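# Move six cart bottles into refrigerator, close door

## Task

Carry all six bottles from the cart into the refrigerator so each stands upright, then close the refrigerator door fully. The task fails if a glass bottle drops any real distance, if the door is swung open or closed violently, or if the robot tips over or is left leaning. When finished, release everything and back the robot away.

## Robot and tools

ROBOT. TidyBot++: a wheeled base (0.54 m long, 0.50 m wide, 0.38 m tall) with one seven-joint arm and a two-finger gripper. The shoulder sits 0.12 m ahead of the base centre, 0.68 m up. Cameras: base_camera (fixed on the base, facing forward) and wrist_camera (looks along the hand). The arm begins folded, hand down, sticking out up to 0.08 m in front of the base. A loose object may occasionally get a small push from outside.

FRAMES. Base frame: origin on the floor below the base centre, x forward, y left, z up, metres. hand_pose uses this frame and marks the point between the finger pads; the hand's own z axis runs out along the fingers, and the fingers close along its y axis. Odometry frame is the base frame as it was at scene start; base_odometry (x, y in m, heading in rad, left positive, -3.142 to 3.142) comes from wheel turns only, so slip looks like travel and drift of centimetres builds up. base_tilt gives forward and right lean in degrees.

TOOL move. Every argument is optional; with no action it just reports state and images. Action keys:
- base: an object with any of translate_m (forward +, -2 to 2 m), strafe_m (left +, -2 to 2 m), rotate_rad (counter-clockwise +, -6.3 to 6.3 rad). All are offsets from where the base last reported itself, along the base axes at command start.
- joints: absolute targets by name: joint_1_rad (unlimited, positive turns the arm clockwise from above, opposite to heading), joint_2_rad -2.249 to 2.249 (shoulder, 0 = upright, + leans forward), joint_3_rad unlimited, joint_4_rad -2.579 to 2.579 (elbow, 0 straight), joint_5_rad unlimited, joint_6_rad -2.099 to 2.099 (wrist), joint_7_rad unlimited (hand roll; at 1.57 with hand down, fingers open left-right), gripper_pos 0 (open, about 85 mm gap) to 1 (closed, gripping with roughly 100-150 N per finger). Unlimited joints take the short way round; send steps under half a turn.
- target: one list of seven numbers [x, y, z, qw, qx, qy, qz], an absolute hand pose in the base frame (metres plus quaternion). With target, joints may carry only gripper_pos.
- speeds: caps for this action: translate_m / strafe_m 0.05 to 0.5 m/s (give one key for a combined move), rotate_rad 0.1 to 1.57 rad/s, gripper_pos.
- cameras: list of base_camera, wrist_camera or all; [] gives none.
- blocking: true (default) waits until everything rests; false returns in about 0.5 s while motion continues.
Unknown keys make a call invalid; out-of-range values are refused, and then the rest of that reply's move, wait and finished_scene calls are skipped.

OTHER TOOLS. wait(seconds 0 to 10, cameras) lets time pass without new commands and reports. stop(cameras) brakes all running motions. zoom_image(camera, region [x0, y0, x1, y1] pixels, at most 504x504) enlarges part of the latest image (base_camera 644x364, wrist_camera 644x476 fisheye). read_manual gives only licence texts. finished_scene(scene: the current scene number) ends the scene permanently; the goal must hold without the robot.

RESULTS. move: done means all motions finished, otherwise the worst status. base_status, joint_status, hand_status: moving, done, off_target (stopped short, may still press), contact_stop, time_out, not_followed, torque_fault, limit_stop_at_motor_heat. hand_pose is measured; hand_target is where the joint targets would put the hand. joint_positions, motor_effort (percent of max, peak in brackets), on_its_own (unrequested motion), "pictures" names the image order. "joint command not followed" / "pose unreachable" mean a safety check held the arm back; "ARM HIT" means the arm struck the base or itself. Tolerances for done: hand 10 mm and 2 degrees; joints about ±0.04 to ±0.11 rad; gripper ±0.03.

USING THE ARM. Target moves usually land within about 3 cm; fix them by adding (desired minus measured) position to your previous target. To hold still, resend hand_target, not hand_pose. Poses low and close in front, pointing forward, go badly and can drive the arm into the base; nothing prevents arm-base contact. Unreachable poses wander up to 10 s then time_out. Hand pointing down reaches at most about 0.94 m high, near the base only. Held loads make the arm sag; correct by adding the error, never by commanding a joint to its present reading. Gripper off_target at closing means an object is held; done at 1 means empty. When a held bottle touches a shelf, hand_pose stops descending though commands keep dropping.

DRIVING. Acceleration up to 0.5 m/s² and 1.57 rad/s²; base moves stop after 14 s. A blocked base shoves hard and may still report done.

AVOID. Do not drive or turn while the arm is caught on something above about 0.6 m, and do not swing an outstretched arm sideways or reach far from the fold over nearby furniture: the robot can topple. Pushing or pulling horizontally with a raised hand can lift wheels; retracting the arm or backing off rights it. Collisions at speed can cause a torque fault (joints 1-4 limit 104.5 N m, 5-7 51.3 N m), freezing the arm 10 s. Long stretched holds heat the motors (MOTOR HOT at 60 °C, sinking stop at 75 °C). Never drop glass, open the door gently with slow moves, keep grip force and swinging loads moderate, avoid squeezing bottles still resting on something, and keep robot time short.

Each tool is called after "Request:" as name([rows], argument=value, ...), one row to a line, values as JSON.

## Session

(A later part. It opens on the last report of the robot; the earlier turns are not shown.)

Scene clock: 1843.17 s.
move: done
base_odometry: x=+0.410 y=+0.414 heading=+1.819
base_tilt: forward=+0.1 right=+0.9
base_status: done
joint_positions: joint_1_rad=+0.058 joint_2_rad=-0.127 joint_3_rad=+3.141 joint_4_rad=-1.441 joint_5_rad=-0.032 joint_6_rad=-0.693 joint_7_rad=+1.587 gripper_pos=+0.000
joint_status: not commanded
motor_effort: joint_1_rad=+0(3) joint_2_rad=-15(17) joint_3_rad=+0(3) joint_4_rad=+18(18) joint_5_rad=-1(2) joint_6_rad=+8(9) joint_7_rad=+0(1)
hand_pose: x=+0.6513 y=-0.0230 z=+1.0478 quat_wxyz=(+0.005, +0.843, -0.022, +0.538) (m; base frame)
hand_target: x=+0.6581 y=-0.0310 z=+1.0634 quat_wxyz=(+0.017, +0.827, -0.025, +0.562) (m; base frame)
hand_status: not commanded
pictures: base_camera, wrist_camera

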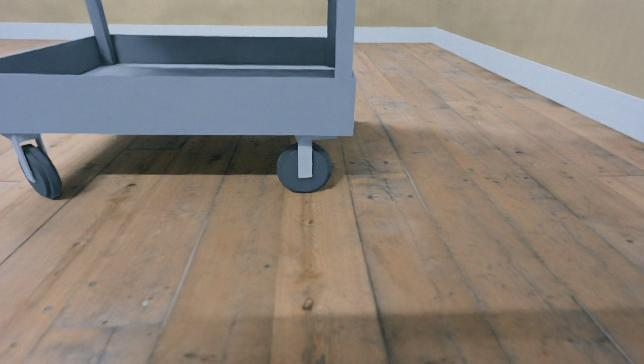

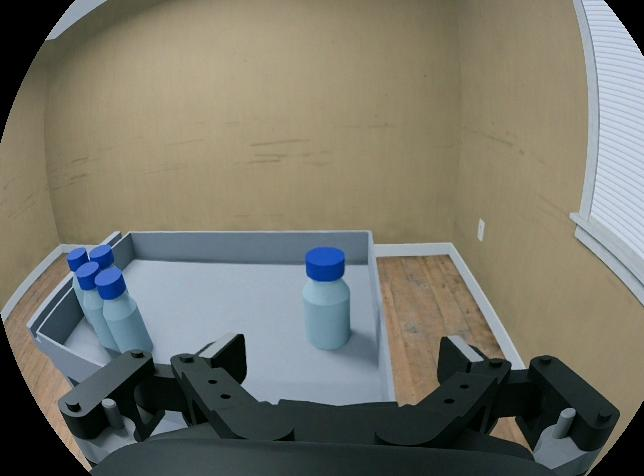

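Request:
move(base={"translate_m": 0.2, "strafe_m": 0.021}, speeds={"translate_m": 0.2}, joints={"joint_1_rad": 0.06, "joint_2_rad": -0.151, "joint_4_rad": -1.838, "joint_6_rad": -0.32}, cameras=["wrist_camera"])

Scene clock: 1872.03 s.
move: done
base_odometry: x=+0.340 y=+0.603 heading=+1.818
base_tilt: forward=+0.2 right=+0.8
base_status: done
joint_positions: joint_1_rad=+0.058 joint_2_rad=-0.137 joint_3_rad=+3.141 joint_4_rad=-1.811 joint_5_rad=-0.032 joint_6_rad=-0.393 joint_7_rad=+1.587 gripper_pos=+0.000
joint_status: all done
motor_effort: joint_1_rad=+0(1) joint_2_rad=-14(17) joint_3_rad=-1(1) joint_4_rad=+18(20) joint_5_rad=-1(1) joint_6_rad=+8(9) joint_7_rad=-1(1)
hand_pose: x=+0.6475 y=-0.0253 z=+0.9181 quat_wxyz=(+0.006, +0.859, -0.027, +0.512) (m; base frame)
hand_target: x=+0.6492 y=-0.0305 z=+0.9298 quat_wxyz=(+0.016, +0.843, -0.025, +0.537) (m; base frame)
hand_status: not commanded
pictures: wrist_camera

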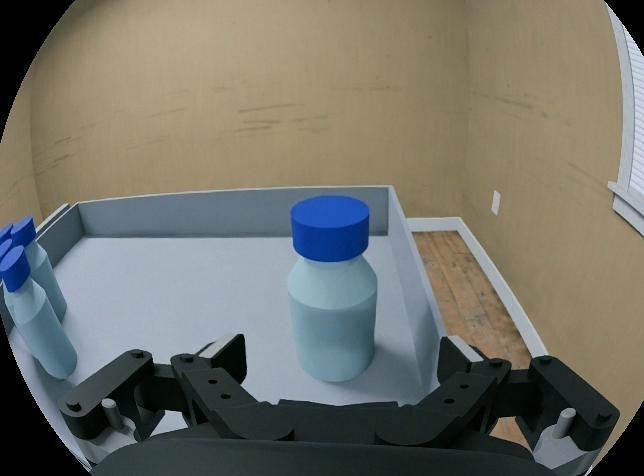

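Request:
move(base={"translate_m": 0.105, "strafe_m": 0.009}, speeds={"translate_m": 0.15}, cameras=["wrist_camera"])

Scene clock: 1885.17 s.
move: done
base_odometry: x=+0.306 y=+0.703 heading=+1.818
base_tilt: forward=+0.2 right=+0.8
base_status: done
joint_positions: joint_1_rad=+0.058 joint_2_rad=-0.145 joint_3_rad=+3.141 joint_4_rad=-1.812 joint_5_rad=-0.032 joint_6_rad=-0.389 joint_7_rad=+1.587 gripper_pos=+0.000
joint_status: not commanded
motor_effort: joint_1_rad=+0(1) joint_2_rad=-14(17) joint_3_rad=-1(2) joint_4_rad=+18(19) joint_5_rad=+0(1) joint_6_rad=+8(9) joint_7_rad=+0(1)
hand_pose: x=+0.6461 y=-0.0253 z=+0.9230 quat_wxyz=(+0.006, +0.856, -0.027, +0.517) (m; base frame)
hand_target: x=+0.6492 y=-0.0305 z=+0.9298 quat_wxyz=(+0.016, +0.843, -0.025, +0.537) (m; base frame)
hand_status: not commanded
pictures: wrist_camera

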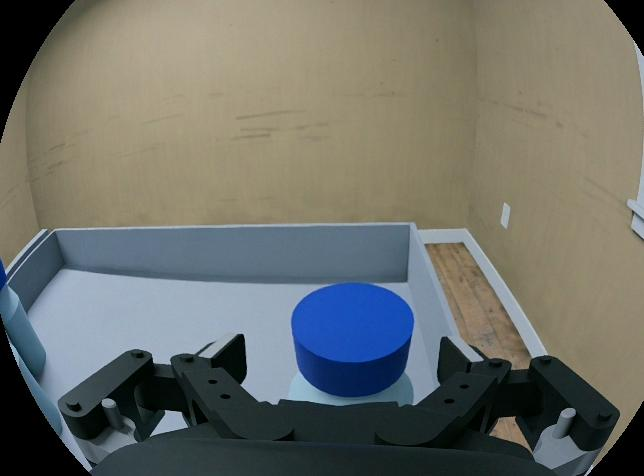

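Request:
move(base={"translate_m": 0.015, "strafe_m": -0.005}, speeds={"translate_m": 0.1}, cameras=[])

Request:
move(joints={"gripper_pos": 0.5}, cameras=["wrist_camera"])

Scene clock: 1898.77 s.
move: done
base_odometry: x=+0.307 y=+0.719 heading=+1.819
base_tilt: forward=+0.2 right=+1.0
base_status: done
joint_positions: joint_1_rad=+0.058 joint_2_rad=-0.146 joint_3_rad=+3.141 joint_4_rad=-1.812 joint_5_rad=-0.032 joint_6_rad=-0.388 joint_7_rad=+1.587 gripper_pos=+0.000
joint_status: not commanded
motor_effort: joint_1_rad=+0(1) joint_2_rad=-14(18) joint_3_rad=-1(1) joint_4_rad=+18(19) joint_5_rad=-1(1) joint_6_rad=+8(9) joint_7_rad=+0(1)
hand_pose: x=+0.6458 y=-0.0253 z=+0.9239 quat_wxyz=(+0.006, +0.855, -0.027, +0.518) (m; base frame)
hand_target: x=+0.6492 y=-0.0305 z=+0.9298 quat_wxyz=(+0.016, +0.843, -0.025, +0.537) (m; base frame)
hand_status: not commanded
pictures: none
No camera images: "cameras" was empty.

Scene clock: 1899.60 s.
move: off_target
base_odometry: x=+0.307 y=+0.719 heading=+1.819
base_tilt: forward=+0.2 right=+0.9
base_status: not commanded
joint_positions: joint_1_rad=+0.058 joint_2_rad=-0.146 joint_3_rad=+3.141 joint_4_rad=-1.812 joint_5_rad=-0.032 joint_6_rad=-0.386 joint_7_rad=+1.587 gripper_pos=+0.436
joint_status: gripper_pos off_target (ended at +0.436, target +0.500)
motor_effort: joint_1_rad=+0(1) joint_2_rad=-13(14) joint_3_rad=-1(2) joint_4_rad=+18(19) joint_5_rad=+0(1) joint_6_rad=+9(9) joint_7_rad=+0(1)
hand_pose: x=+0.6459 y=-0.0253 z=+0.9243 quat_wxyz=(+0.006, +0.855, -0.027, +0.518) (m; base frame)
hand_target: x=+0.6492 y=-0.0305 z=+0.9298 quat_wxyz=(+0.016, +0.843, -0.025, +0.537) (m; base frame)
hand_status: not commanded
pictures: wrist_camera

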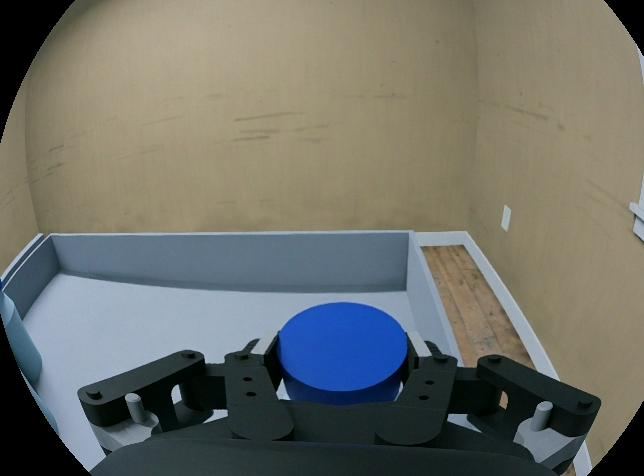

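Request:
move(joints={"joint_2_rad": -0.155, "joint_4_rad": -1.72, "joint_6_rad": -0.44}, cameras=[])

Request:
move(joints={"joint_2_rad": -0.14, "joint_4_rad": -1.52, "joint_6_rad": -0.64, "gripper_pos": 0.6}, cameras=["wrist_camera"])

Scene clock: 1908.60 s.
move: done
base_odometry: x=+0.307 y=+0.719 heading=+1.819
base_tilt: forward=+0.2 right=+0.8
base_status: not commanded
joint_positions: joint_1_rad=+0.058 joint_2_rad=-0.143 joint_3_rad=+3.141 joint_4_rad=-1.743 joint_5_rad=-0.032 joint_6_rad=-0.408 joint_7_rad=+1.587 gripper_pos=+0.436
joint_status: all done
motor_effort: joint_1_rad=+0(0) joint_2_rad=-17(19) joint_3_rad=+0(1) joint_4_rad=+22(23) joint_5_rad=+0(1) joint_6_rad=+11(12) joint_7_rad=+0(1)
hand_pose: x=+0.6547 y=-0.0256 z=+0.9570 quat_wxyz=(+0.007, +0.843, -0.026, +0.537) (m; base frame)
hand_target: x=+0.6499 y=-0.0306 z=+0.9684 quat_wxyz=(+0.016, +0.842, -0.025, +0.538) (m; base frame)
hand_status: not commanded
pictures: none
No camera images: "cameras" was empty.

Scene clock: 1910.00 s.
move: off_target
base_odometry: x=+0.307 y=+0.719 heading=+1.819
base_tilt: forward=+0.2 right=+0.8
base_status: not commanded
joint_positions: joint_1_rad=+0.058 joint_2_rad=-0.143 joint_3_rad=+3.141 joint_4_rad=-1.545 joint_5_rad=-0.032 joint_6_rad=-0.573 joint_7_rad=+1.587 gripper_pos=+0.436
joint_status: gripper_pos off_target (ended at +0.436, target +0.600); the others done
motor_effort: joint_1_rad=+0(0) joint_2_rad=-17(18) joint_3_rad=+0(1) joint_4_rad=+21(23) joint_5_rad=-1(1) joint_6_rad=+12(12) joint_7_rad=+0(1)
hand_pose: x=+0.6547 y=-0.0242 z=+1.0287 quat_wxyz=(+0.006, +0.834, -0.024, +0.551) (m; base frame)
hand_target: x=+0.6485 y=-0.0305 z=+1.0229 quat_wxyz=(+0.016, +0.846, -0.025, +0.532) (m; base frame)
hand_status: not commanded
pictures: wrist_camera

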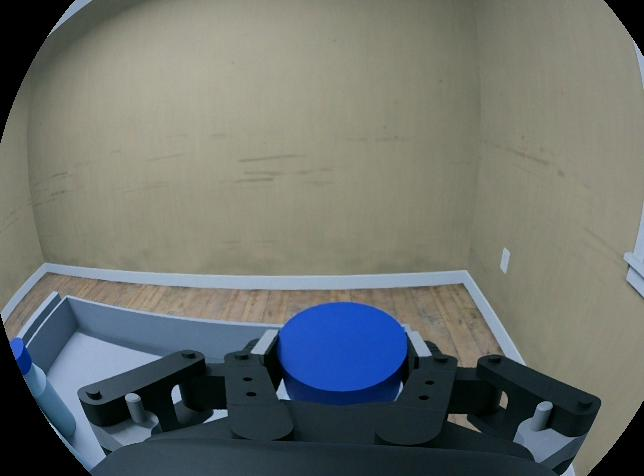

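Request:
move(base={"translate_m": -0.35}, speeds={"translate_m": 0.35}, joints={"joint_2_rad": -0.078, "joint_4_rad": -1.21, "joint_6_rad": -0.94}, cameras=[])

Request:
move(base={"translate_m": 0.4885, "strafe_m": 1.453, "rotate_rad": 1.579}, speeds={"translate_m": 0.45, "rotate_rad": 0.7}, joints={"joint_1_rad": 0.36})

Scene clock: 1955.77 s.
move: done
base_odometry: x=+0.393 y=+0.379 heading=+1.819
base_tilt: forward=+0.2 right=+0.9
base_status: done
joint_positions: joint_1_rad=+0.058 joint_2_rad=-0.084 joint_3_rad=+3.141 joint_4_rad=-1.236 joint_5_rad=-0.032 joint_6_rad=-0.875 joint_7_rad=+1.587 gripper_pos=+0.436
joint_status: all done
motor_effort: joint_1_rad=+0(1) joint_2_rad=-18(21) joint_3_rad=-1(2) joint_4_rad=+20(22) joint_5_rad=-1(1) joint_6_rad=+11(12) joint_7_rad=+0(1)
hand_pose: x=+0.6500 y=-0.0217 z=+1.0918 quat_wxyz=(+0.004, +0.848, -0.020, +0.529) (m; base frame)
hand_target: x=+0.6429 y=-0.0301 z=+1.0853 quat_wxyz=(+0.015, +0.860, -0.026, +0.509) (m; base frame)
hand_status: not commanded
pictures: none
No camera images: "cameras" was empty.

Scene clock: 1960.43 s.
move: done
base_odometry: x=-1.136 y=+0.497 heading=-2.885
base_tilt: forward=+0.3 right=+1.0
base_status: done
joint_positions: joint_1_rad=+0.349 joint_2_rad=-0.074 joint_3_rad=+3.142 joint_4_rad=-1.236 joint_5_rad=-0.032 joint_6_rad=-0.876 joint_7_rad=+1.587 gripper_pos=+0.436
joint_status: all done
motor_effort: joint_1_rad=+0(4) joint_2_rad=-19(21) joint_3_rad=-1(4) joint_4_rad=+20(21) joint_5_rad=-1(2) joint_6_rad=+11(12) joint_7_rad=+0(1)
hand_pose: x=+0.6251 y=-0.1746 z=+1.0862 quat_wxyz=(+0.080, +0.839, -0.143, +0.518) (m; base frame)
hand_target: x=+0.6106 y=-0.1836 z=+1.0853 quat_wxyz=(+0.091, +0.846, -0.154, +0.501) (m; base frame)
hand_status: not commanded
pictures: base_camera, wrist_camera

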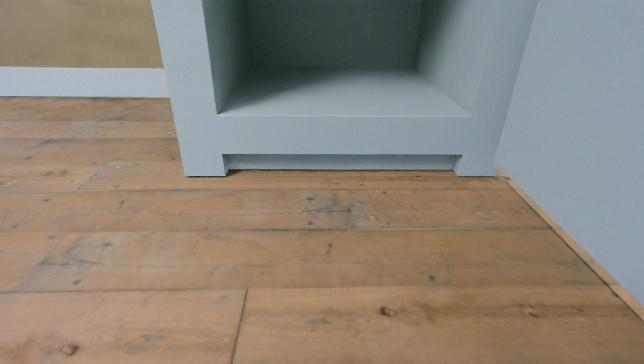

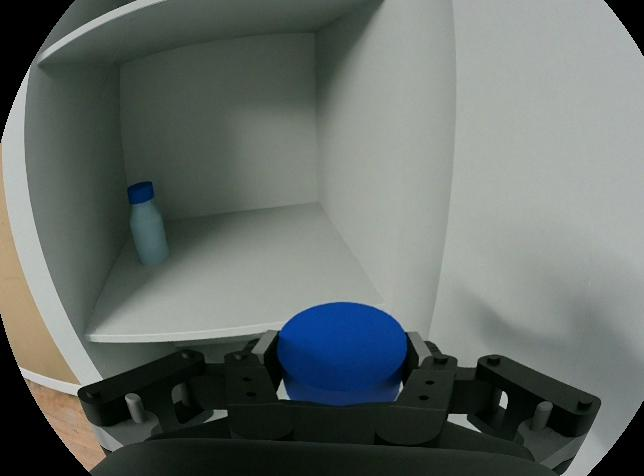

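Request:
move(base={"translate_m": 0.464, "strafe_m": -0.008}, speeds={"translate_m": 0.18}, joints={"joint_1_rad": 0.41})

Scene clock: 2030.83 s.
move: done
base_odometry: x=-1.587 y=+0.387 heading=-2.885
base_tilt: forward=+0.1 right=+0.9
base_status: done
joint_positions: joint_1_rad=+0.401 joint_2_rad=-0.071 joint_3_rad=+3.142 joint_4_rad=-1.236 joint_5_rad=-0.032 joint_6_rad=-0.877 joint_7_rad=+1.587 gripper_pos=+0.436
joint_status: all done
motor_effort: joint_1_rad=+0(2) joint_2_rad=-18(21) joint_3_rad=+0(2) joint_4_rad=+20(21) joint_5_rad=-1(2) joint_6_rad=+11(12) joint_7_rad=+0(1)
hand_pose: x=+0.6162 y=-0.2012 z=+1.0844 quat_wxyz=(+0.093, +0.836, -0.165, +0.514) (m; base frame)
hand_target: x=+0.6008 y=-0.2080 z=+1.0853 quat_wxyz=(+0.104, +0.842, -0.175, +0.499) (m; base frame)
hand_status: not commanded
pictures: base_camera, wrist_camera

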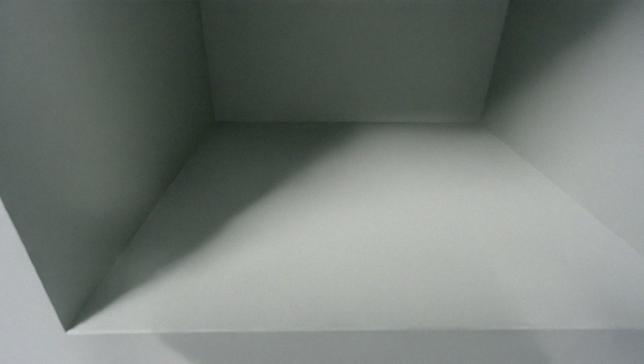

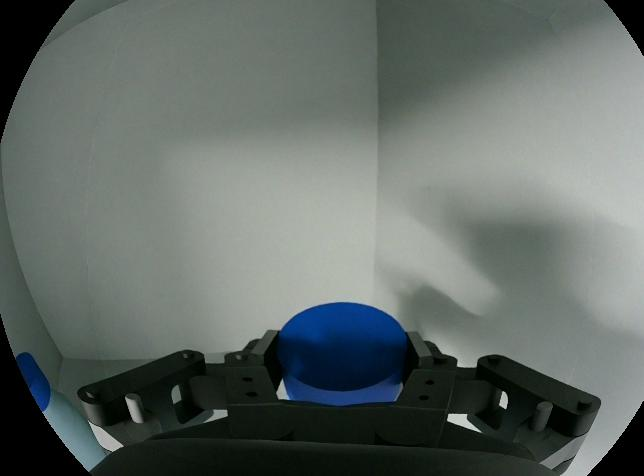

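Request:
move(base={"translate_m": 0.02, "strafe_m": 0.008}, speeds={"translate_m": 0.1}, joints={"joint_2_rad": -0.1, "joint_4_rad": -1.285, "joint_6_rad": -0.785}, cameras=[])

Request:
move(joints={"joint_2_rad": -0.108, "joint_4_rad": -1.335, "joint_6_rad": -0.735}, cameras=[])

Request:
move(joints={"joint_2_rad": -0.12, "joint_4_rad": -1.38, "joint_6_rad": -0.67}, cameras=["wrist_camera"])

Scene clock: 2067.70 s.
move: done
base_odometry: x=-1.604 y=+0.374 heading=-2.886
base_tilt: forward=+0.1 right=+0.9
base_status: done
joint_positions: joint_1_rad=+0.403 joint_2_rad=-0.073 joint_3_rad=+3.141 joint_4_rad=-1.282 joint_5_rad=-0.032 joint_6_rad=-0.835 joint_7_rad=+1.587 gripper_pos=+0.436
joint_status: all done
motor_effort: joint_1_rad=+0(2) joint_2_rad=-19(22) joint_3_rad=-1(3) joint_4_rad=+21(22) joint_5_rad=-1(2) joint_6_rad=+11(12) joint_7_rad=+0(1)
hand_pose: x=+0.6195 y=-0.2037 z=+1.0708 quat_wxyz=(+0.093, +0.837, -0.167, +0.513) (m; base frame)
hand_target: x=+0.6112 y=-0.2125 z=+1.0977 quat_wxyz=(+0.113, +0.816, -0.170, +0.541) (m; base frame)
hand_status: not commanded
pictures: none
No camera images: "cameras" was empty.

Scene clock: 2068.43 s.
move: done
base_odometry: x=-1.604 y=+0.374 heading=-2.886
base_tilt: forward=+0.1 right=+0.9
base_status: not commanded
joint_positions: joint_1_rad=+0.403 joint_2_rad=-0.076 joint_3_rad=+3.141 joint_4_rad=-1.330 joint_5_rad=-0.032 joint_6_rad=-0.814 joint_7_rad=+1.587 gripper_pos=+0.436
joint_status: all done
motor_effort: joint_1_rad=+0(0) joint_2_rad=-18(20) joint_3_rad=-1(1) joint_4_rad=+21(22) joint_5_rad=-1(1) joint_6_rad=+11(12) joint_7_rad=+0(1)
hand_pose: x=+0.6195 y=-0.2039 z=+1.0512 quat_wxyz=(+0.091, +0.842, -0.168, +0.504) (m; base frame)
hand_target: x=+0.6133 y=-0.2134 z=+1.0874 quat_wxyz=(+0.113, +0.814, -0.169, +0.545) (m; base frame)
hand_status: not commanded
pictures: none
No camera images: "cameras" was empty.

Scene clock: 2069.13 s.
move: done
base_odometry: x=-1.604 y=+0.374 heading=-2.886
base_tilt: forward=+0.3 right=+0.9
base_status: not commanded
joint_positions: joint_1_rad=+0.403 joint_2_rad=-0.083 joint_3_rad=+3.141 joint_4_rad=-1.373 joint_5_rad=-0.032 joint_6_rad=-0.757 joint_7_rad=+1.587 gripper_pos=+0.436
joint_status: all done
motor_effort: joint_1_rad=+0(0) joint_2_rad=-19(20) joint_3_rad=+0(1) joint_4_rad=+21(22) joint_5_rad=-1(1) joint_6_rad=+11(12) joint_7_rad=+0(1)
hand_pose: x=+0.6226 y=-0.2056 z=+1.0454 quat_wxyz=(+0.093, +0.837, -0.168, +0.512) (m; base frame)
hand_target: x=+0.6151 y=-0.2142 z=+1.0862 quat_wxyz=(+0.116, +0.805, -0.167, +0.557) (m; base frame)
hand_status: not commanded
pictures: wrist_camera

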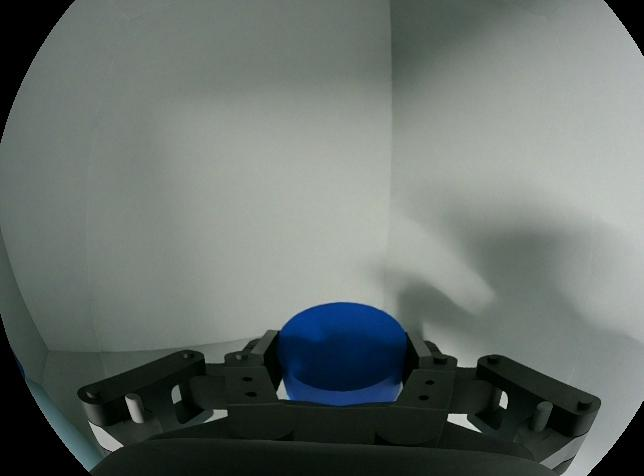

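Request:
move(joints={"joint_2_rad": -0.124, "joint_4_rad": -1.41, "joint_6_rad": -0.645}, cameras=["wrist_camera"])

Request:
move(joints={"joint_2_rad": -0.128, "joint_4_rad": -1.44, "joint_6_rad": -0.631}, cameras=["wrist_camera"])

Scene clock: 2112.03 s.
move: done
base_odometry: x=-1.604 y=+0.374 heading=-2.886
base_tilt: forward=+0.2 right=+0.8
base_status: not commanded
joint_positions: joint_1_rad=+0.403 joint_2_rad=-0.087 joint_3_rad=+3.141 joint_4_rad=-1.402 joint_5_rad=-0.032 joint_6_rad=-0.733 joint_7_rad=+1.587 gripper_pos=+0.436
joint_status: all done
motor_effort: joint_1_rad=+0(0) joint_2_rad=-19(20) joint_3_rad=-1(1) joint_4_rad=+21(22) joint_5_rad=-1(1) joint_6_rad=+11(11) joint_7_rad=+0(1)
hand_pose: x=+0.6227 y=-0.2059 z=+1.0372 quat_wxyz=(+0.093, +0.838, -0.169, +0.511) (m; base frame)
hand_target: x=+0.6157 y=-0.2144 z=+1.0779 quat_wxyz=(+0.116, +0.805, -0.167, +0.557) (m; base frame)
hand_status: not commanded
pictures: wrist_camera

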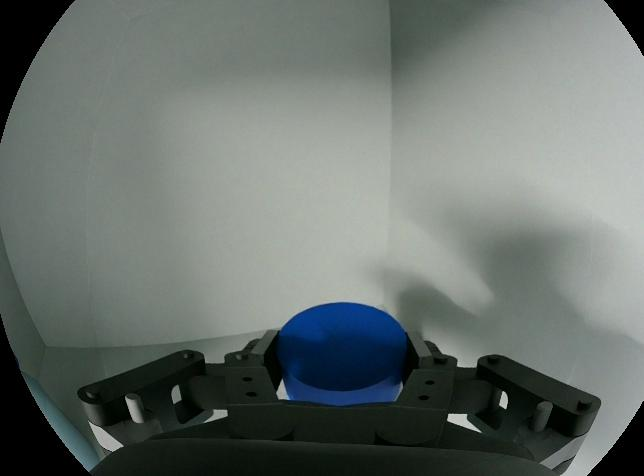

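Scene clock: 2112.67 s.
move: done
base_odometry: x=-1.604 y=+0.374 heading=-2.886
base_tilt: forward=+0.2 right=+0.7
base_status: not commanded
joint_positions: joint_1_rad=+0.403 joint_2_rad=-0.097 joint_3_rad=+3.141 joint_4_rad=-1.423 joint_5_rad=-0.032 joint_6_rad=-0.711 joint_7_rad=+1.587 gripper_pos=+0.436
joint_status: all done
motor_effort: joint_1_rad=+0(1) joint_2_rad=-17(19) joint_3_rad=+0(1) joint_4_rad=+20(21) joint_5_rad=+0(1) joint_6_rad=+10(11) joint_7_rad=+0(1)
hand_pose: x=+0.6209 y=-0.2053 z=+1.0373 quat_wxyz=(+0.094, +0.834, -0.168, +0.517) (m; base frame)
hand_target: x=+0.6149 y=-0.2141 z=+1.0663 quat_wxyz=(+0.115, +0.808, -0.168, +0.552) (m; base frame)
hand_status: not commanded
pictures: wrist_camera

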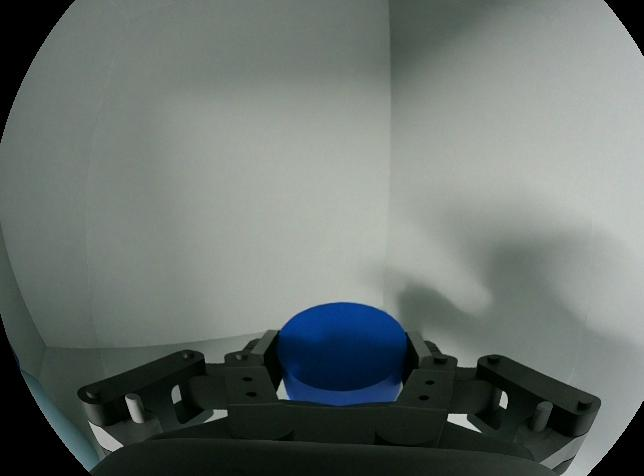

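Request:
move(joints={"gripper_pos": 0.0}, cameras=["wrist_camera"])

Request:
move(base={"translate_m": -0.34}, speeds={"translate_m": 0.2})

Scene clock: 2122.53 s.
move: done
base_odometry: x=-1.604 y=+0.374 heading=-2.886
base_tilt: forward=+0.2 right=+0.9
base_status: not commanded
joint_positions: joint_1_rad=+0.403 joint_2_rad=-0.111 joint_3_rad=+3.141 joint_4_rad=-1.423 joint_5_rad=-0.032 joint_6_rad=-0.698 joint_7_rad=+1.587 gripper_pos=+0.000
joint_status: all done
motor_effort: joint_1_rad=+0(0) joint_2_rad=-15(18) joint_3_rad=-1(1) joint_4_rad=+18(21) joint_5_rad=-1(1) joint_6_rad=+8(11) joint_7_rad=+0(1)
hand_pose: x=+0.6180 y=-0.2042 z=+1.0480 quat_wxyz=(+0.097, +0.827, -0.167, +0.527) (m; base frame)
hand_target: x=+0.6149 y=-0.2141 z=+1.0663 quat_wxyz=(+0.115, +0.808, -0.168, +0.552) (m; base frame)
hand_status: not commanded
pictures: wrist_camera

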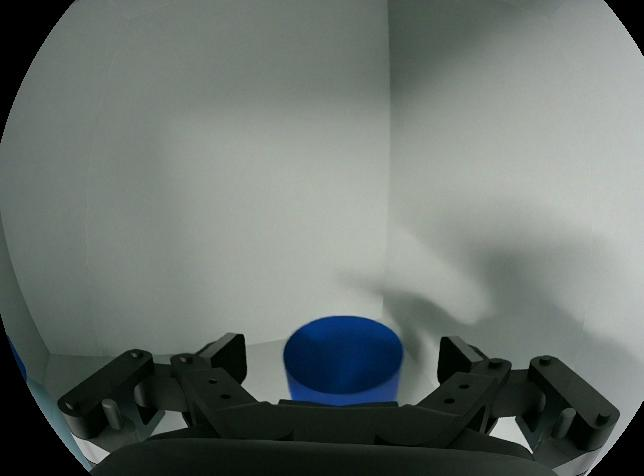

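Scene clock: 2124.97 s.
move: done
base_odometry: x=-1.275 y=+0.460 heading=-2.886
base_tilt: forward=+0.2 right=+0.8
base_status: done
joint_positions: joint_1_rad=+0.403 joint_2_rad=-0.122 joint_3_rad=+3.141 joint_4_rad=-1.423 joint_5_rad=-0.032 joint_6_rad=-0.697 joint_7_rad=+1.587 gripper_pos=+0.000
joint_status: not commanded
motor_effort: joint_1_rad=+0(1) joint_2_rad=-14(20) joint_3_rad=-1(1) joint_4_rad=+18(19) joint_5_rad=-1(1) joint_6_rad=+8(9) joint_7_rad=+0(1)
hand_pose: x=+0.6142 y=-0.2026 z=+1.0544 quat_wxyz=(+0.098, +0.824, -0.166, +0.532) (m; base frame)
hand_target: x=+0.6149 y=-0.2141 z=+1.0663 quat_wxyz=(+0.115, +0.808, -0.168, +0.552) (m; base frame)
hand_status: not commanded
pictures: base_camera, wrist_camera

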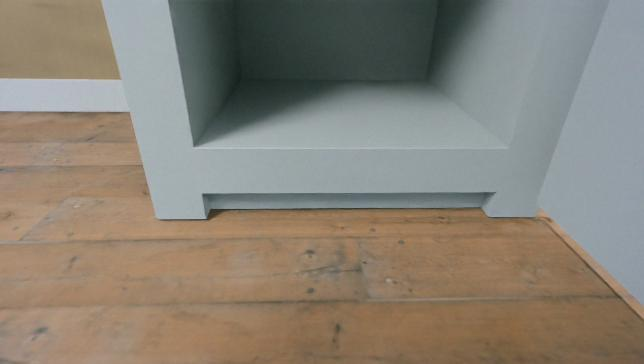

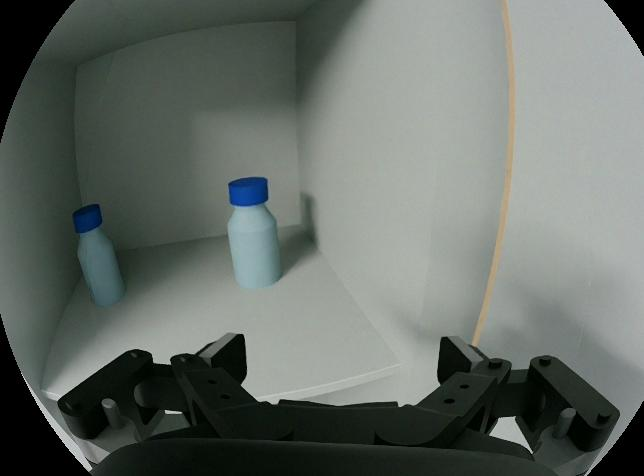

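Request:
move(base={"translate_m": -0.7}, cameras=[])

Request:
move(base={"translate_m": -0.985, "strafe_m": 0.399, "rotate_rad": -1.578}, speeds={"rotate_rad": 0.8}, joints={"joint_1_rad": -0.48})

Scene clock: 2203.73 s.
move: done
base_odometry: x=-0.598 y=+0.637 heading=-2.886
base_tilt: forward=+0.1 right=+0.9
base_status: done
joint_positions: joint_1_rad=+0.403 joint_2_rad=-0.127 joint_3_rad=+3.141 joint_4_rad=-1.423 joint_5_rad=-0.032 joint_6_rad=-0.697 joint_7_rad=+1.587 gripper_pos=+0.000
joint_status: not commanded
motor_effort: joint_1_rad=+0(1) joint_2_rad=-14(17) joint_3_rad=-1(1) joint_4_rad=+18(19) joint_5_rad=-1(1) joint_6_rad=+8(9) joint_7_rad=+0(1)
hand_pose: x=+0.6128 y=-0.2020 z=+1.0567 quat_wxyz=(+0.098, +0.823, -0.166, +0.534) (m; base frame)
hand_target: x=+0.6149 y=-0.2141 z=+1.0663 quat_wxyz=(+0.115, +0.808, -0.168, +0.552) (m; base frame)
hand_status: not commanded
pictures: none
No camera images: "cameras" was empty.

Scene clock: 2207.30 s.
move: done
base_odometry: x=+0.456 y=+0.501 heading=+1.819
base_tilt: forward=+0.2 right=+0.9
base_status: done
joint_positions: joint_1_rad=-0.465 joint_2_rad=-0.128 joint_3_rad=+3.141 joint_4_rad=-1.423 joint_5_rad=-0.032 joint_6_rad=-0.696 joint_7_rad=+1.587 gripper_pos=+0.000
joint_status: all done
motor_effort: joint_1_rad=+0(3) joint_2_rad=-14(18) joint_3_rad=-1(3) joint_4_rad=+18(19) joint_5_rad=-1(2) joint_6_rad=+9(9) joint_7_rad=+0(1)
hand_pose: x=+0.5918 y=+0.2461 z=+1.0575 quat_wxyz=(-0.136, +0.816, +0.196, +0.527) (m; base frame)
hand_target: x=+0.5975 y=+0.2506 z=+1.0663 quat_wxyz=(-0.134, +0.802, +0.196, +0.548) (m; base frame)
hand_status: not commanded
pictures: base_camera, wrist_camera

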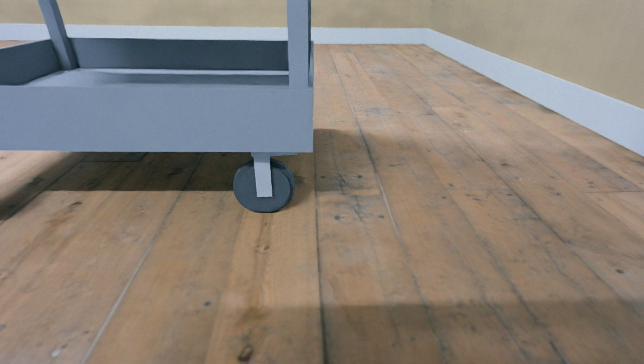

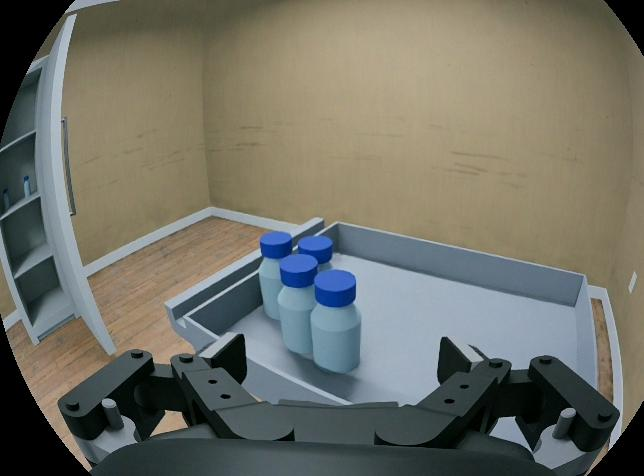

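Request:
zoom_image(camera="wrist_camera", region=[230, 210, 390, 390])

Scaled by 2.800.

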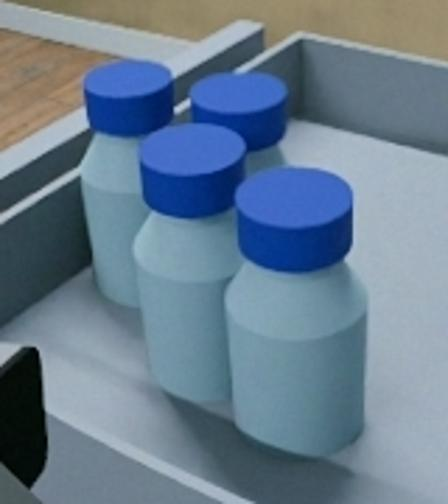

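Request:
move(base={"translate_m": 0.246, "strafe_m": -0.101}, speeds={"translate_m": 0.3}, joints={"joint_1_rad": -0.82, "joint_2_rad": -0.151, "joint_4_rad": -1.838, "joint_6_rad": -0.32})

Scene clock: 2480.20 s.
move: done
base_odometry: x=+0.494 y=+0.764 heading=+1.818
base_tilt: forward=+0.2 right=+0.9
base_status: done
joint_positions: joint_1_rad=-0.803 joint_2_rad=-0.131 joint_3_rad=+3.141 joint_4_rad=-1.811 joint_5_rad=-0.032 joint_6_rad=-0.393 joint_7_rad=+1.587 gripper_pos=+0.000
joint_status: all done
motor_effort: joint_1_rad=+0(2) joint_2_rad=-15(17) joint_3_rad=+0(2) joint_4_rad=+18(20) joint_5_rad=+0(1) joint_6_rad=+7(9) joint_7_rad=+0(1)
hand_pose: x=+0.4835 y=+0.3853 z=+0.9154 quat_wxyz=(-0.207, +0.793, +0.334, +0.466) (m; base frame)
hand_target: x=+0.4804 y=+0.3892 z=+0.9298 quat_wxyz=(-0.214, +0.773, +0.336, +0.493) (m; base frame)
hand_status: not commanded
pictures: base_camera, wrist_camera

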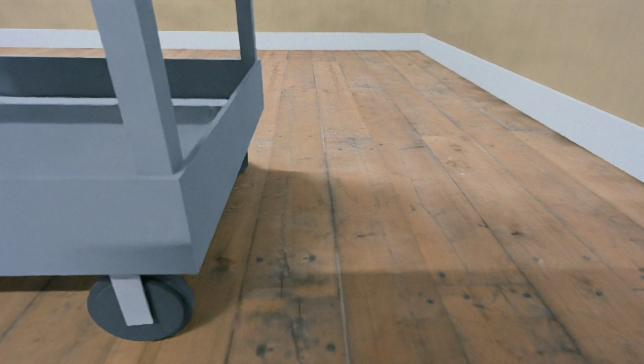

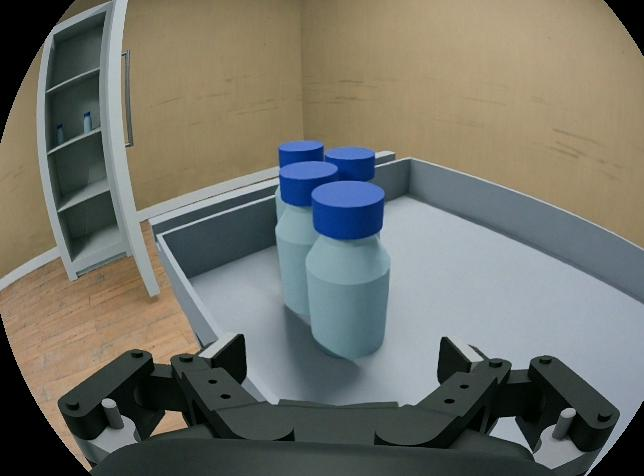

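Request:
zoom_image(camera="wrist_camera", region=[260, 130, 420, 250])

Scaled by 3.150.

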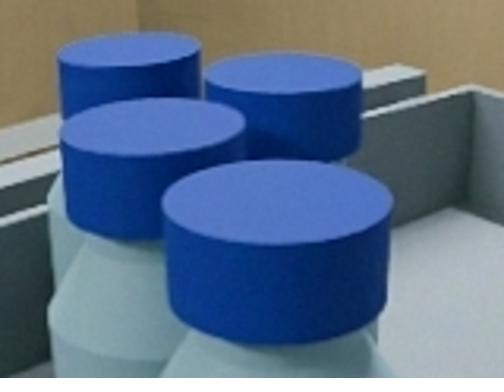

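Request:
move(base={"translate_m": 0.0432, "strafe_m": 0.0420}, speeds={"translate_m": 0.15}, joints={"gripper_pos": 0.25}, cameras=["wrist_camera"])

Scene clock: 2522.87 s.
move: done
base_odometry: x=+0.443 y=+0.796 heading=+1.818
base_tilt: forward=+0.2 right=+0.8
base_status: done
joint_positions: joint_1_rad=-0.803 joint_2_rad=-0.144 joint_3_rad=+3.141 joint_4_rad=-1.812 joint_5_rad=-0.032 joint_6_rad=-0.388 joint_7_rad=+1.587 gripper_pos=+0.250
joint_status: all done
motor_effort: joint_1_rad=+0(0) joint_2_rad=-14(17) joint_3_rad=+0(1) joint_4_rad=+18(19) joint_5_rad=+0(1) joint_6_rad=+8(9) joint_7_rad=+0(1)
hand_pose: x=+0.4817 y=+0.3836 z=+0.9223 quat_wxyz=(-0.210, +0.789, +0.333, +0.472) (m; base frame)
hand_target: x=+0.4804 y=+0.3892 z=+0.9298 quat_wxyz=(-0.214, +0.773, +0.336, +0.493) (m; base frame)
hand_status: not commanded
pictures: wrist_camera

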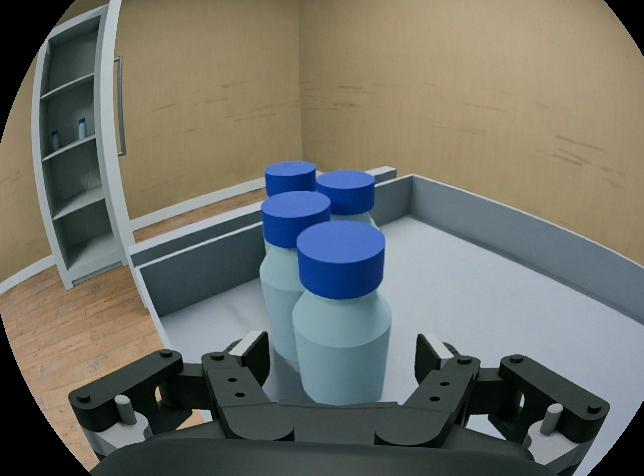

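Request:
zoom_image(camera="wrist_camera", region=[250, 150, 410, 310])

Scaled by 3.150.

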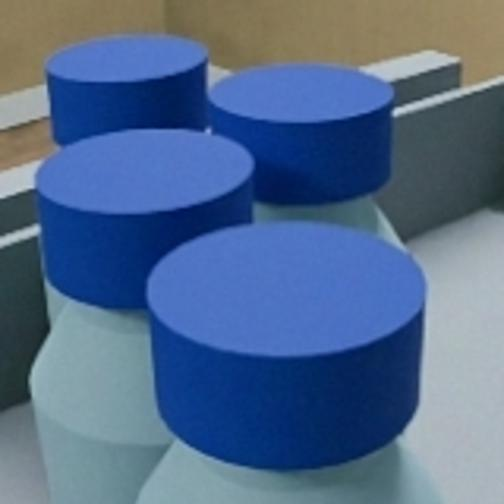

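Request:
move(base={"translate_m": 0.0382, "strafe_m": 0.0436}, speeds={"translate_m": 0.1}, cameras=["wrist_camera"])

Scene clock: 2547.33 s.
move: done
base_odometry: x=+0.391 y=+0.823 heading=+1.818
base_tilt: forward=+0.2 right=+0.8
base_status: done
joint_positions: joint_1_rad=-0.804 joint_2_rad=-0.148 joint_3_rad=+3.141 joint_4_rad=-1.812 joint_5_rad=-0.032 joint_6_rad=-0.388 joint_7_rad=+1.587 gripper_pos=+0.250
joint_status: not commanded
motor_effort: joint_1_rad=+0(1) joint_2_rad=-14(17) joint_3_rad=-1(1) joint_4_rad=+18(19) joint_5_rad=-1(1) joint_6_rad=+8(9) joint_7_rad=+0(1)
hand_pose: x=+0.4810 y=+0.3829 z=+0.9245 quat_wxyz=(-0.211, +0.788, +0.332, +0.474) (m; base frame)
hand_target: x=+0.4804 y=+0.3892 z=+0.9298 quat_wxyz=(-0.214, +0.773, +0.336, +0.493) (m; base frame)
hand_status: not commanded
pictures: wrist_camera

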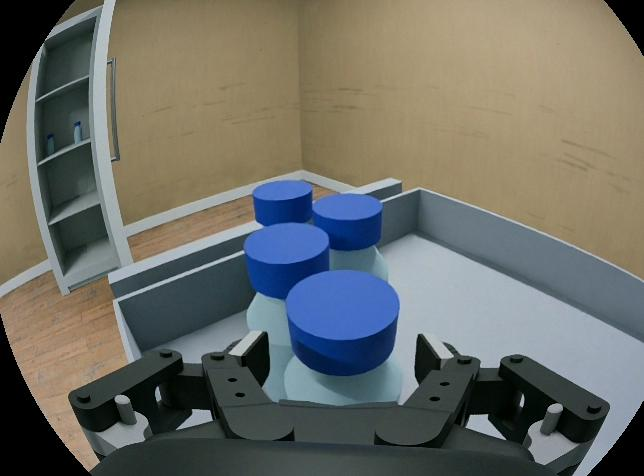

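Request:
move(base={"translate_m": 0.0105, "strafe_m": 0.0108}, speeds={"translate_m": 0.1}, cameras=["wrist_camera"])

Scene clock: 2559.47 s.
move: done
base_odometry: x=+0.378 y=+0.830 heading=+1.818
base_tilt: forward=+0.2 right=+0.8
base_status: done
joint_positions: joint_1_rad=-0.804 joint_2_rad=-0.148 joint_3_rad=+3.141 joint_4_rad=-1.813 joint_5_rad=-0.032 joint_6_rad=-0.386 joint_7_rad=+1.587 gripper_pos=+0.250
joint_status: not commanded
motor_effort: joint_1_rad=+0(1) joint_2_rad=-14(18) joint_3_rad=-1(1) joint_4_rad=+18(19) joint_5_rad=-1(1) joint_6_rad=+8(9) joint_7_rad=+0(1)
hand_pose: x=+0.4809 y=+0.3832 z=+0.9246 quat_wxyz=(-0.211, +0.788, +0.332, +0.474) (m; base frame)
hand_target: x=+0.4804 y=+0.3892 z=+0.9298 quat_wxyz=(-0.214, +0.773, +0.336, +0.493) (m; base frame)
hand_status: not commanded
pictures: wrist_camera

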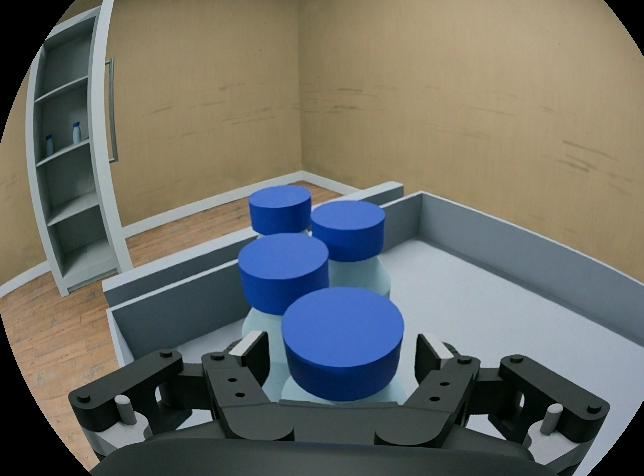

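Request:
zoom_image(camera="wrist_camera", region=[200, 220, 480, 420])

Scaled by 1.800.

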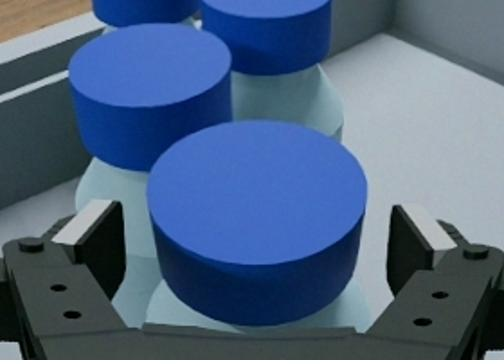

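Request:
move(joints={"gripper_pos": 0.5}, cameras=["wrist_camera"])

Scene clock: 2668.50 s.
move: off_target
base_odometry: x=+0.378 y=+0.830 heading=+1.818
base_tilt: forward=+0.2 right=+0.9
base_status: not commanded
joint_positions: joint_1_rad=-0.804 joint_2_rad=-0.149 joint_3_rad=+3.141 joint_4_rad=-1.813 joint_5_rad=-0.032 joint_6_rad=-0.386 joint_7_rad=+1.587 gripper_pos=+0.469
joint_status: gripper_pos off_target (ended at +0.469, target +0.500)
motor_effort: joint_1_rad=+0(1) joint_2_rad=-12(14) joint_3_rad=-1(2) joint_4_rad=+18(20) joint_5_rad=+0(1) joint_6_rad=+8(10) joint_7_rad=+0(1)
hand_pose: x=+0.4806 y=+0.3829 z=+0.9253 quat_wxyz=(-0.211, +0.787, +0.332, +0.474) (m; base frame)
hand_target: x=+0.4804 y=+0.3892 z=+0.9298 quat_wxyz=(-0.214, +0.773, +0.336, +0.493) (m; base frame)
hand_status: not commanded
pictures: wrist_camera

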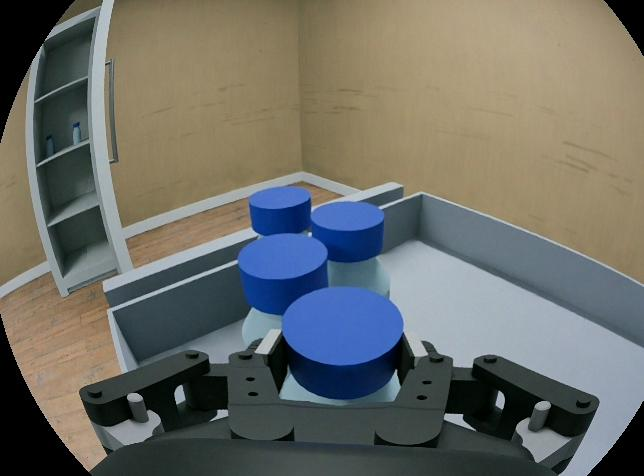

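Request:
zoom_image(camera="wrist_camera", region=[240, 270, 440, 420])

Scaled by 2.520.

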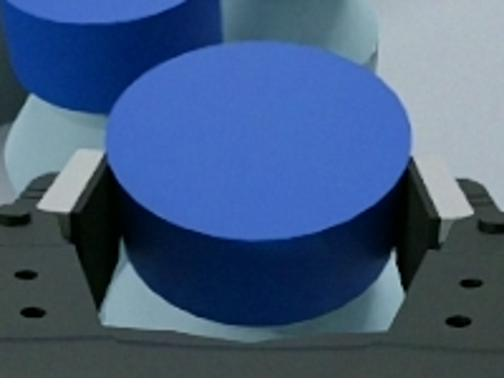

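Request:
move(joints={"gripper_pos": 0.25}, cameras=[])

Request:
move(base={"translate_m": 0.0112, "strafe_m": 0.0124}, speeds={"translate_m": 0.1}, cameras=["wrist_camera"])

Scene clock: 2739.47 s.
move: done
base_odometry: x=+0.378 y=+0.830 heading=+1.818
base_tilt: forward=+0.2 right=+0.8
base_status: not commanded
joint_positions: joint_1_rad=-0.804 joint_2_rad=-0.149 joint_3_rad=+3.141 joint_4_rad=-1.815 joint_5_rad=-0.032 joint_6_rad=-0.385 joint_7_rad=+1.587 gripper_pos=+0.250
joint_status: all done
motor_effort: joint_1_rad=+0(1) joint_2_rad=-14(15) joint_3_rad=+0(1) joint_4_rad=+19(20) joint_5_rad=+0(1) joint_6_rad=+8(9) joint_7_rad=+0(1)
hand_pose: x=+0.4805 y=+0.3828 z=+0.9246 quat_wxyz=(-0.211, +0.788, +0.332, +0.474) (m; base frame)
hand_target: x=+0.4804 y=+0.3892 z=+0.9298 quat_wxyz=(-0.214, +0.773, +0.336, +0.493) (m; base frame)
hand_status: not commanded
pictures: none
No camera images: "cameras" was empty.

Scene clock: 2740.13 s.
move: done
base_odometry: x=+0.363 y=+0.838 heading=+1.818
base_tilt: forward=+0.2 right=+0.8
base_status: done
joint_positions: joint_1_rad=-0.804 joint_2_rad=-0.148 joint_3_rad=+3.141 joint_4_rad=-1.815 joint_5_rad=-0.032 joint_6_rad=-0.384 joint_7_rad=+1.587 gripper_pos=+0.250
joint_status: not commanded
motor_effort: joint_1_rad=+0(0) joint_2_rad=-14(18) joint_3_rad=-1(1) joint_4_rad=+19(19) joint_5_rad=-1(1) joint_6_rad=+8(9) joint_7_rad=+0(1)
hand_pose: x=+0.4807 y=+0.3831 z=+0.9242 quat_wxyz=(-0.211, +0.788, +0.332, +0.474) (m; base frame)
hand_target: x=+0.4804 y=+0.3892 z=+0.9298 quat_wxyz=(-0.214, +0.773, +0.336, +0.493) (m; base frame)
hand_status: not commanded
pictures: wrist_camera

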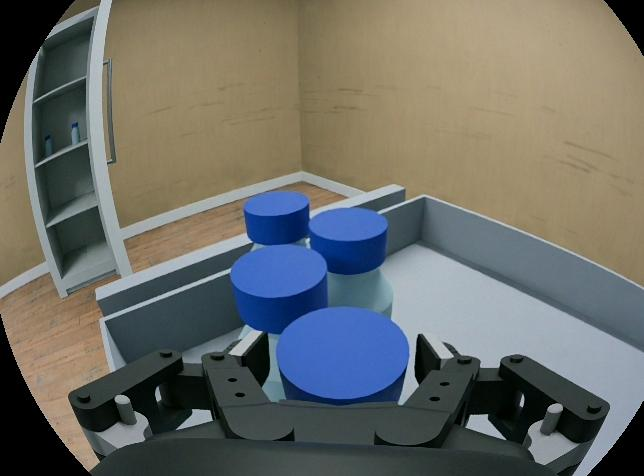

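Request:
move(joints={"gripper_pos": 0.5}, cameras=["wrist_camera"])

Scene clock: 2746.90 s.
move: off_target
base_odometry: x=+0.363 y=+0.838 heading=+1.818
base_tilt: forward=+0.2 right=+0.9
base_status: not commanded
joint_positions: joint_1_rad=-0.804 joint_2_rad=-0.149 joint_3_rad=+3.141 joint_4_rad=-1.815 joint_5_rad=-0.032 joint_6_rad=-0.384 joint_7_rad=+1.587 gripper_pos=+0.433
joint_status: gripper_pos off_target (ended at +0.433, target +0.500)
motor_effort: joint_1_rad=-1(1) joint_2_rad=-13(14) joint_3_rad=-2(2) joint_4_rad=+18(19) joint_5_rad=+0(1) joint_6_rad=+8(10) joint_7_rad=+0(1)
hand_pose: x=+0.4806 y=+0.3830 z=+0.9244 quat_wxyz=(-0.211, +0.788, +0.332, +0.474) (m; base frame)
hand_target: x=+0.4804 y=+0.3892 z=+0.9298 quat_wxyz=(-0.214, +0.773, +0.336, +0.493) (m; base frame)
hand_status: not commanded
pictures: wrist_camera

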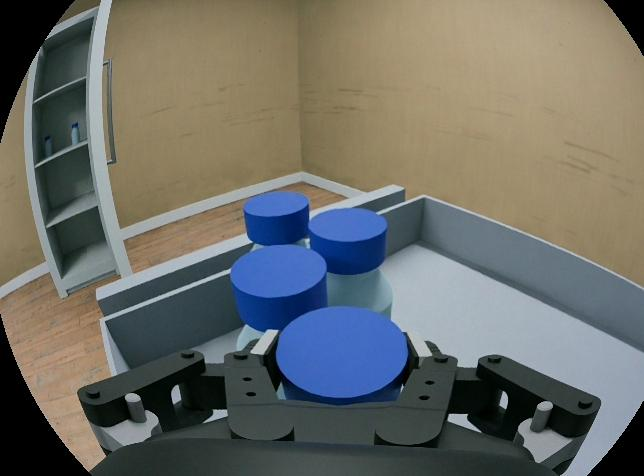

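Request:
move(joints={"joint_2_rad": -0.155, "joint_4_rad": -1.72, "joint_6_rad": -0.44}, cameras=["wrist_camera"])

Request:
move(joints={"joint_2_rad": -0.14, "joint_4_rad": -1.52, "joint_6_rad": -0.64, "gripper_pos": 0.6}, cameras=["wrist_camera"])

Scene clock: 2784.00 s.
move: done
base_odometry: x=+0.363 y=+0.838 heading=+1.818
base_tilt: forward=+0.2 right=+0.8
base_status: not commanded
joint_positions: joint_1_rad=-0.804 joint_2_rad=-0.146 joint_3_rad=+3.141 joint_4_rad=-1.752 joint_5_rad=-0.032 joint_6_rad=-0.414 joint_7_rad=+1.587 gripper_pos=+0.433
joint_status: all done
motor_effort: joint_1_rad=-1(1) joint_2_rad=-17(19) joint_3_rad=-1(2) joint_4_rad=+22(24) joint_5_rad=-1(2) joint_6_rad=+12(13) joint_7_rad=+0(1)
hand_pose: x=+0.4850 y=+0.3879 z=+0.9516 quat_wxyz=(-0.216, +0.780, +0.330, +0.486) (m; base frame)
hand_target: x=+0.4808 y=+0.3897 z=+0.9684 quat_wxyz=(-0.215, +0.773, +0.336, +0.494) (m; base frame)
hand_status: not commanded
pictures: wrist_camera

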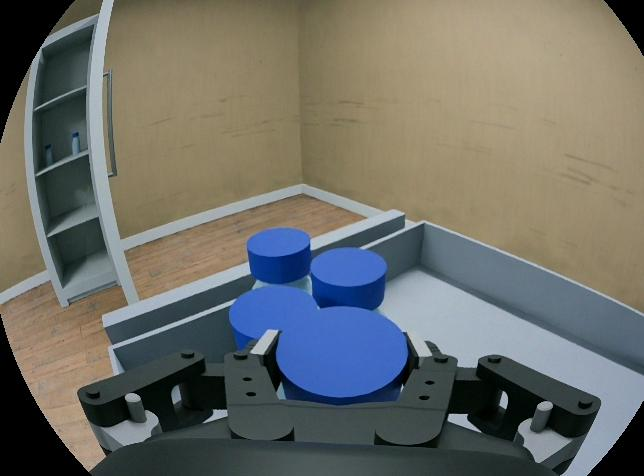

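Scene clock: 2785.47 s.
move: off_target
base_odometry: x=+0.363 y=+0.838 heading=+1.818
base_tilt: forward=+0.2 right=+0.8
base_status: not commanded
joint_positions: joint_1_rad=-0.805 joint_2_rad=-0.146 joint_3_rad=+3.141 joint_4_rad=-1.543 joint_5_rad=-0.032 joint_6_rad=-0.572 joint_7_rad=+1.587 gripper_pos=+0.433
joint_status: gripper_pos off_target (ended at +0.433, target +0.600); the others done
motor_effort: joint_1_rad=+0(1) joint_2_rad=-17(19) joint_3_rad=-1(2) joint_4_rad=+22(24) joint_5_rad=-1(2) joint_6_rad=+11(14) joint_7_rad=+0(1)
hand_pose: x=+0.4849 y=+0.3908 z=+1.0314 quat_wxyz=(-0.226, +0.766, +0.327, +0.505) (m; base frame)
hand_target: x=+0.4798 y=+0.3887 z=+1.0229 quat_wxyz=(-0.212, +0.777, +0.338, +0.488) (m; base frame)
hand_status: not commanded
pictures: wrist_camera

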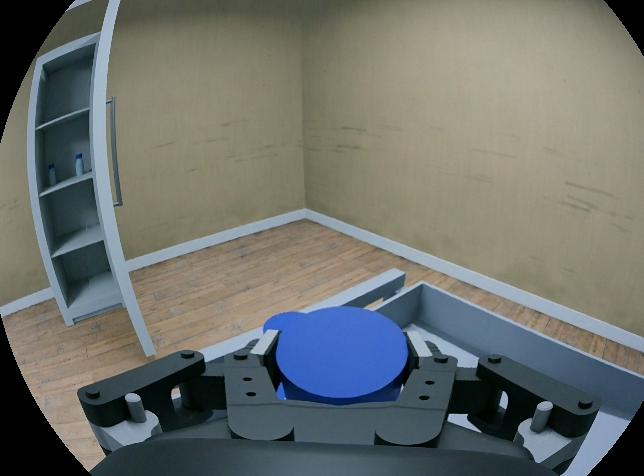

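Request:
move(base={"translate_m": -0.32, "strafe_m": -0.10}, speeds={"translate_m": 0.3}, joints={"joint_2_rad": -0.078, "joint_4_rad": -1.21, "joint_6_rad": -0.94})

Scene clock: 2800.17 s.
move: done
base_odometry: x=+0.538 y=+0.552 heading=+1.818
base_tilt: forward=+0.3 right=+0.8
base_status: done
joint_positions: joint_1_rad=-0.808 joint_2_rad=-0.085 joint_3_rad=+3.141 joint_4_rad=-1.235 joint_5_rad=-0.032 joint_6_rad=-0.874 joint_7_rad=+1.587 gripper_pos=+0.433
joint_status: all done
motor_effort: joint_1_rad=+0(1) joint_2_rad=-18(21) joint_3_rad=-1(2) joint_4_rad=+20(23) joint_5_rad=-1(2) joint_6_rad=+11(12) joint_7_rad=+0(1)
hand_pose: x=+0.4792 y=+0.3902 z=+1.0932 quat_wxyz=(-0.219, +0.778, +0.338, +0.483) (m; base frame)
hand_target: x=+0.4761 y=+0.3846 z=+1.0852 quat_wxyz=(-0.203, +0.789, +0.343, +0.467) (m; base frame)
hand_status: not commanded
pictures: base_camera, wrist_camera

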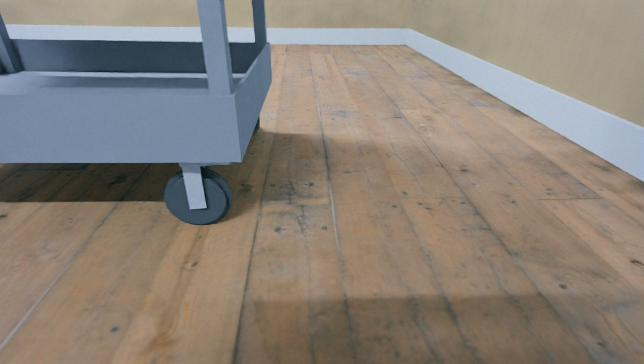

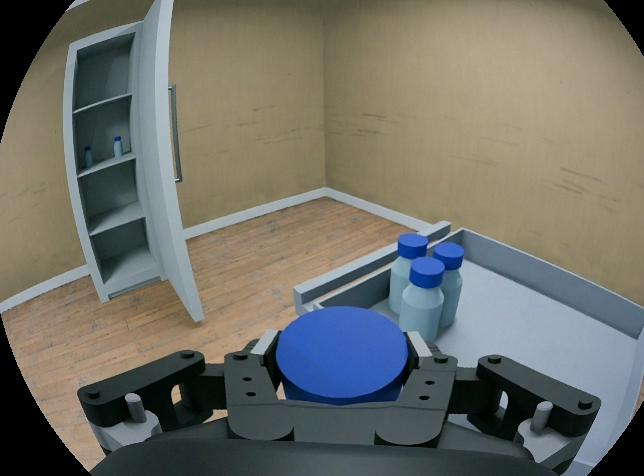

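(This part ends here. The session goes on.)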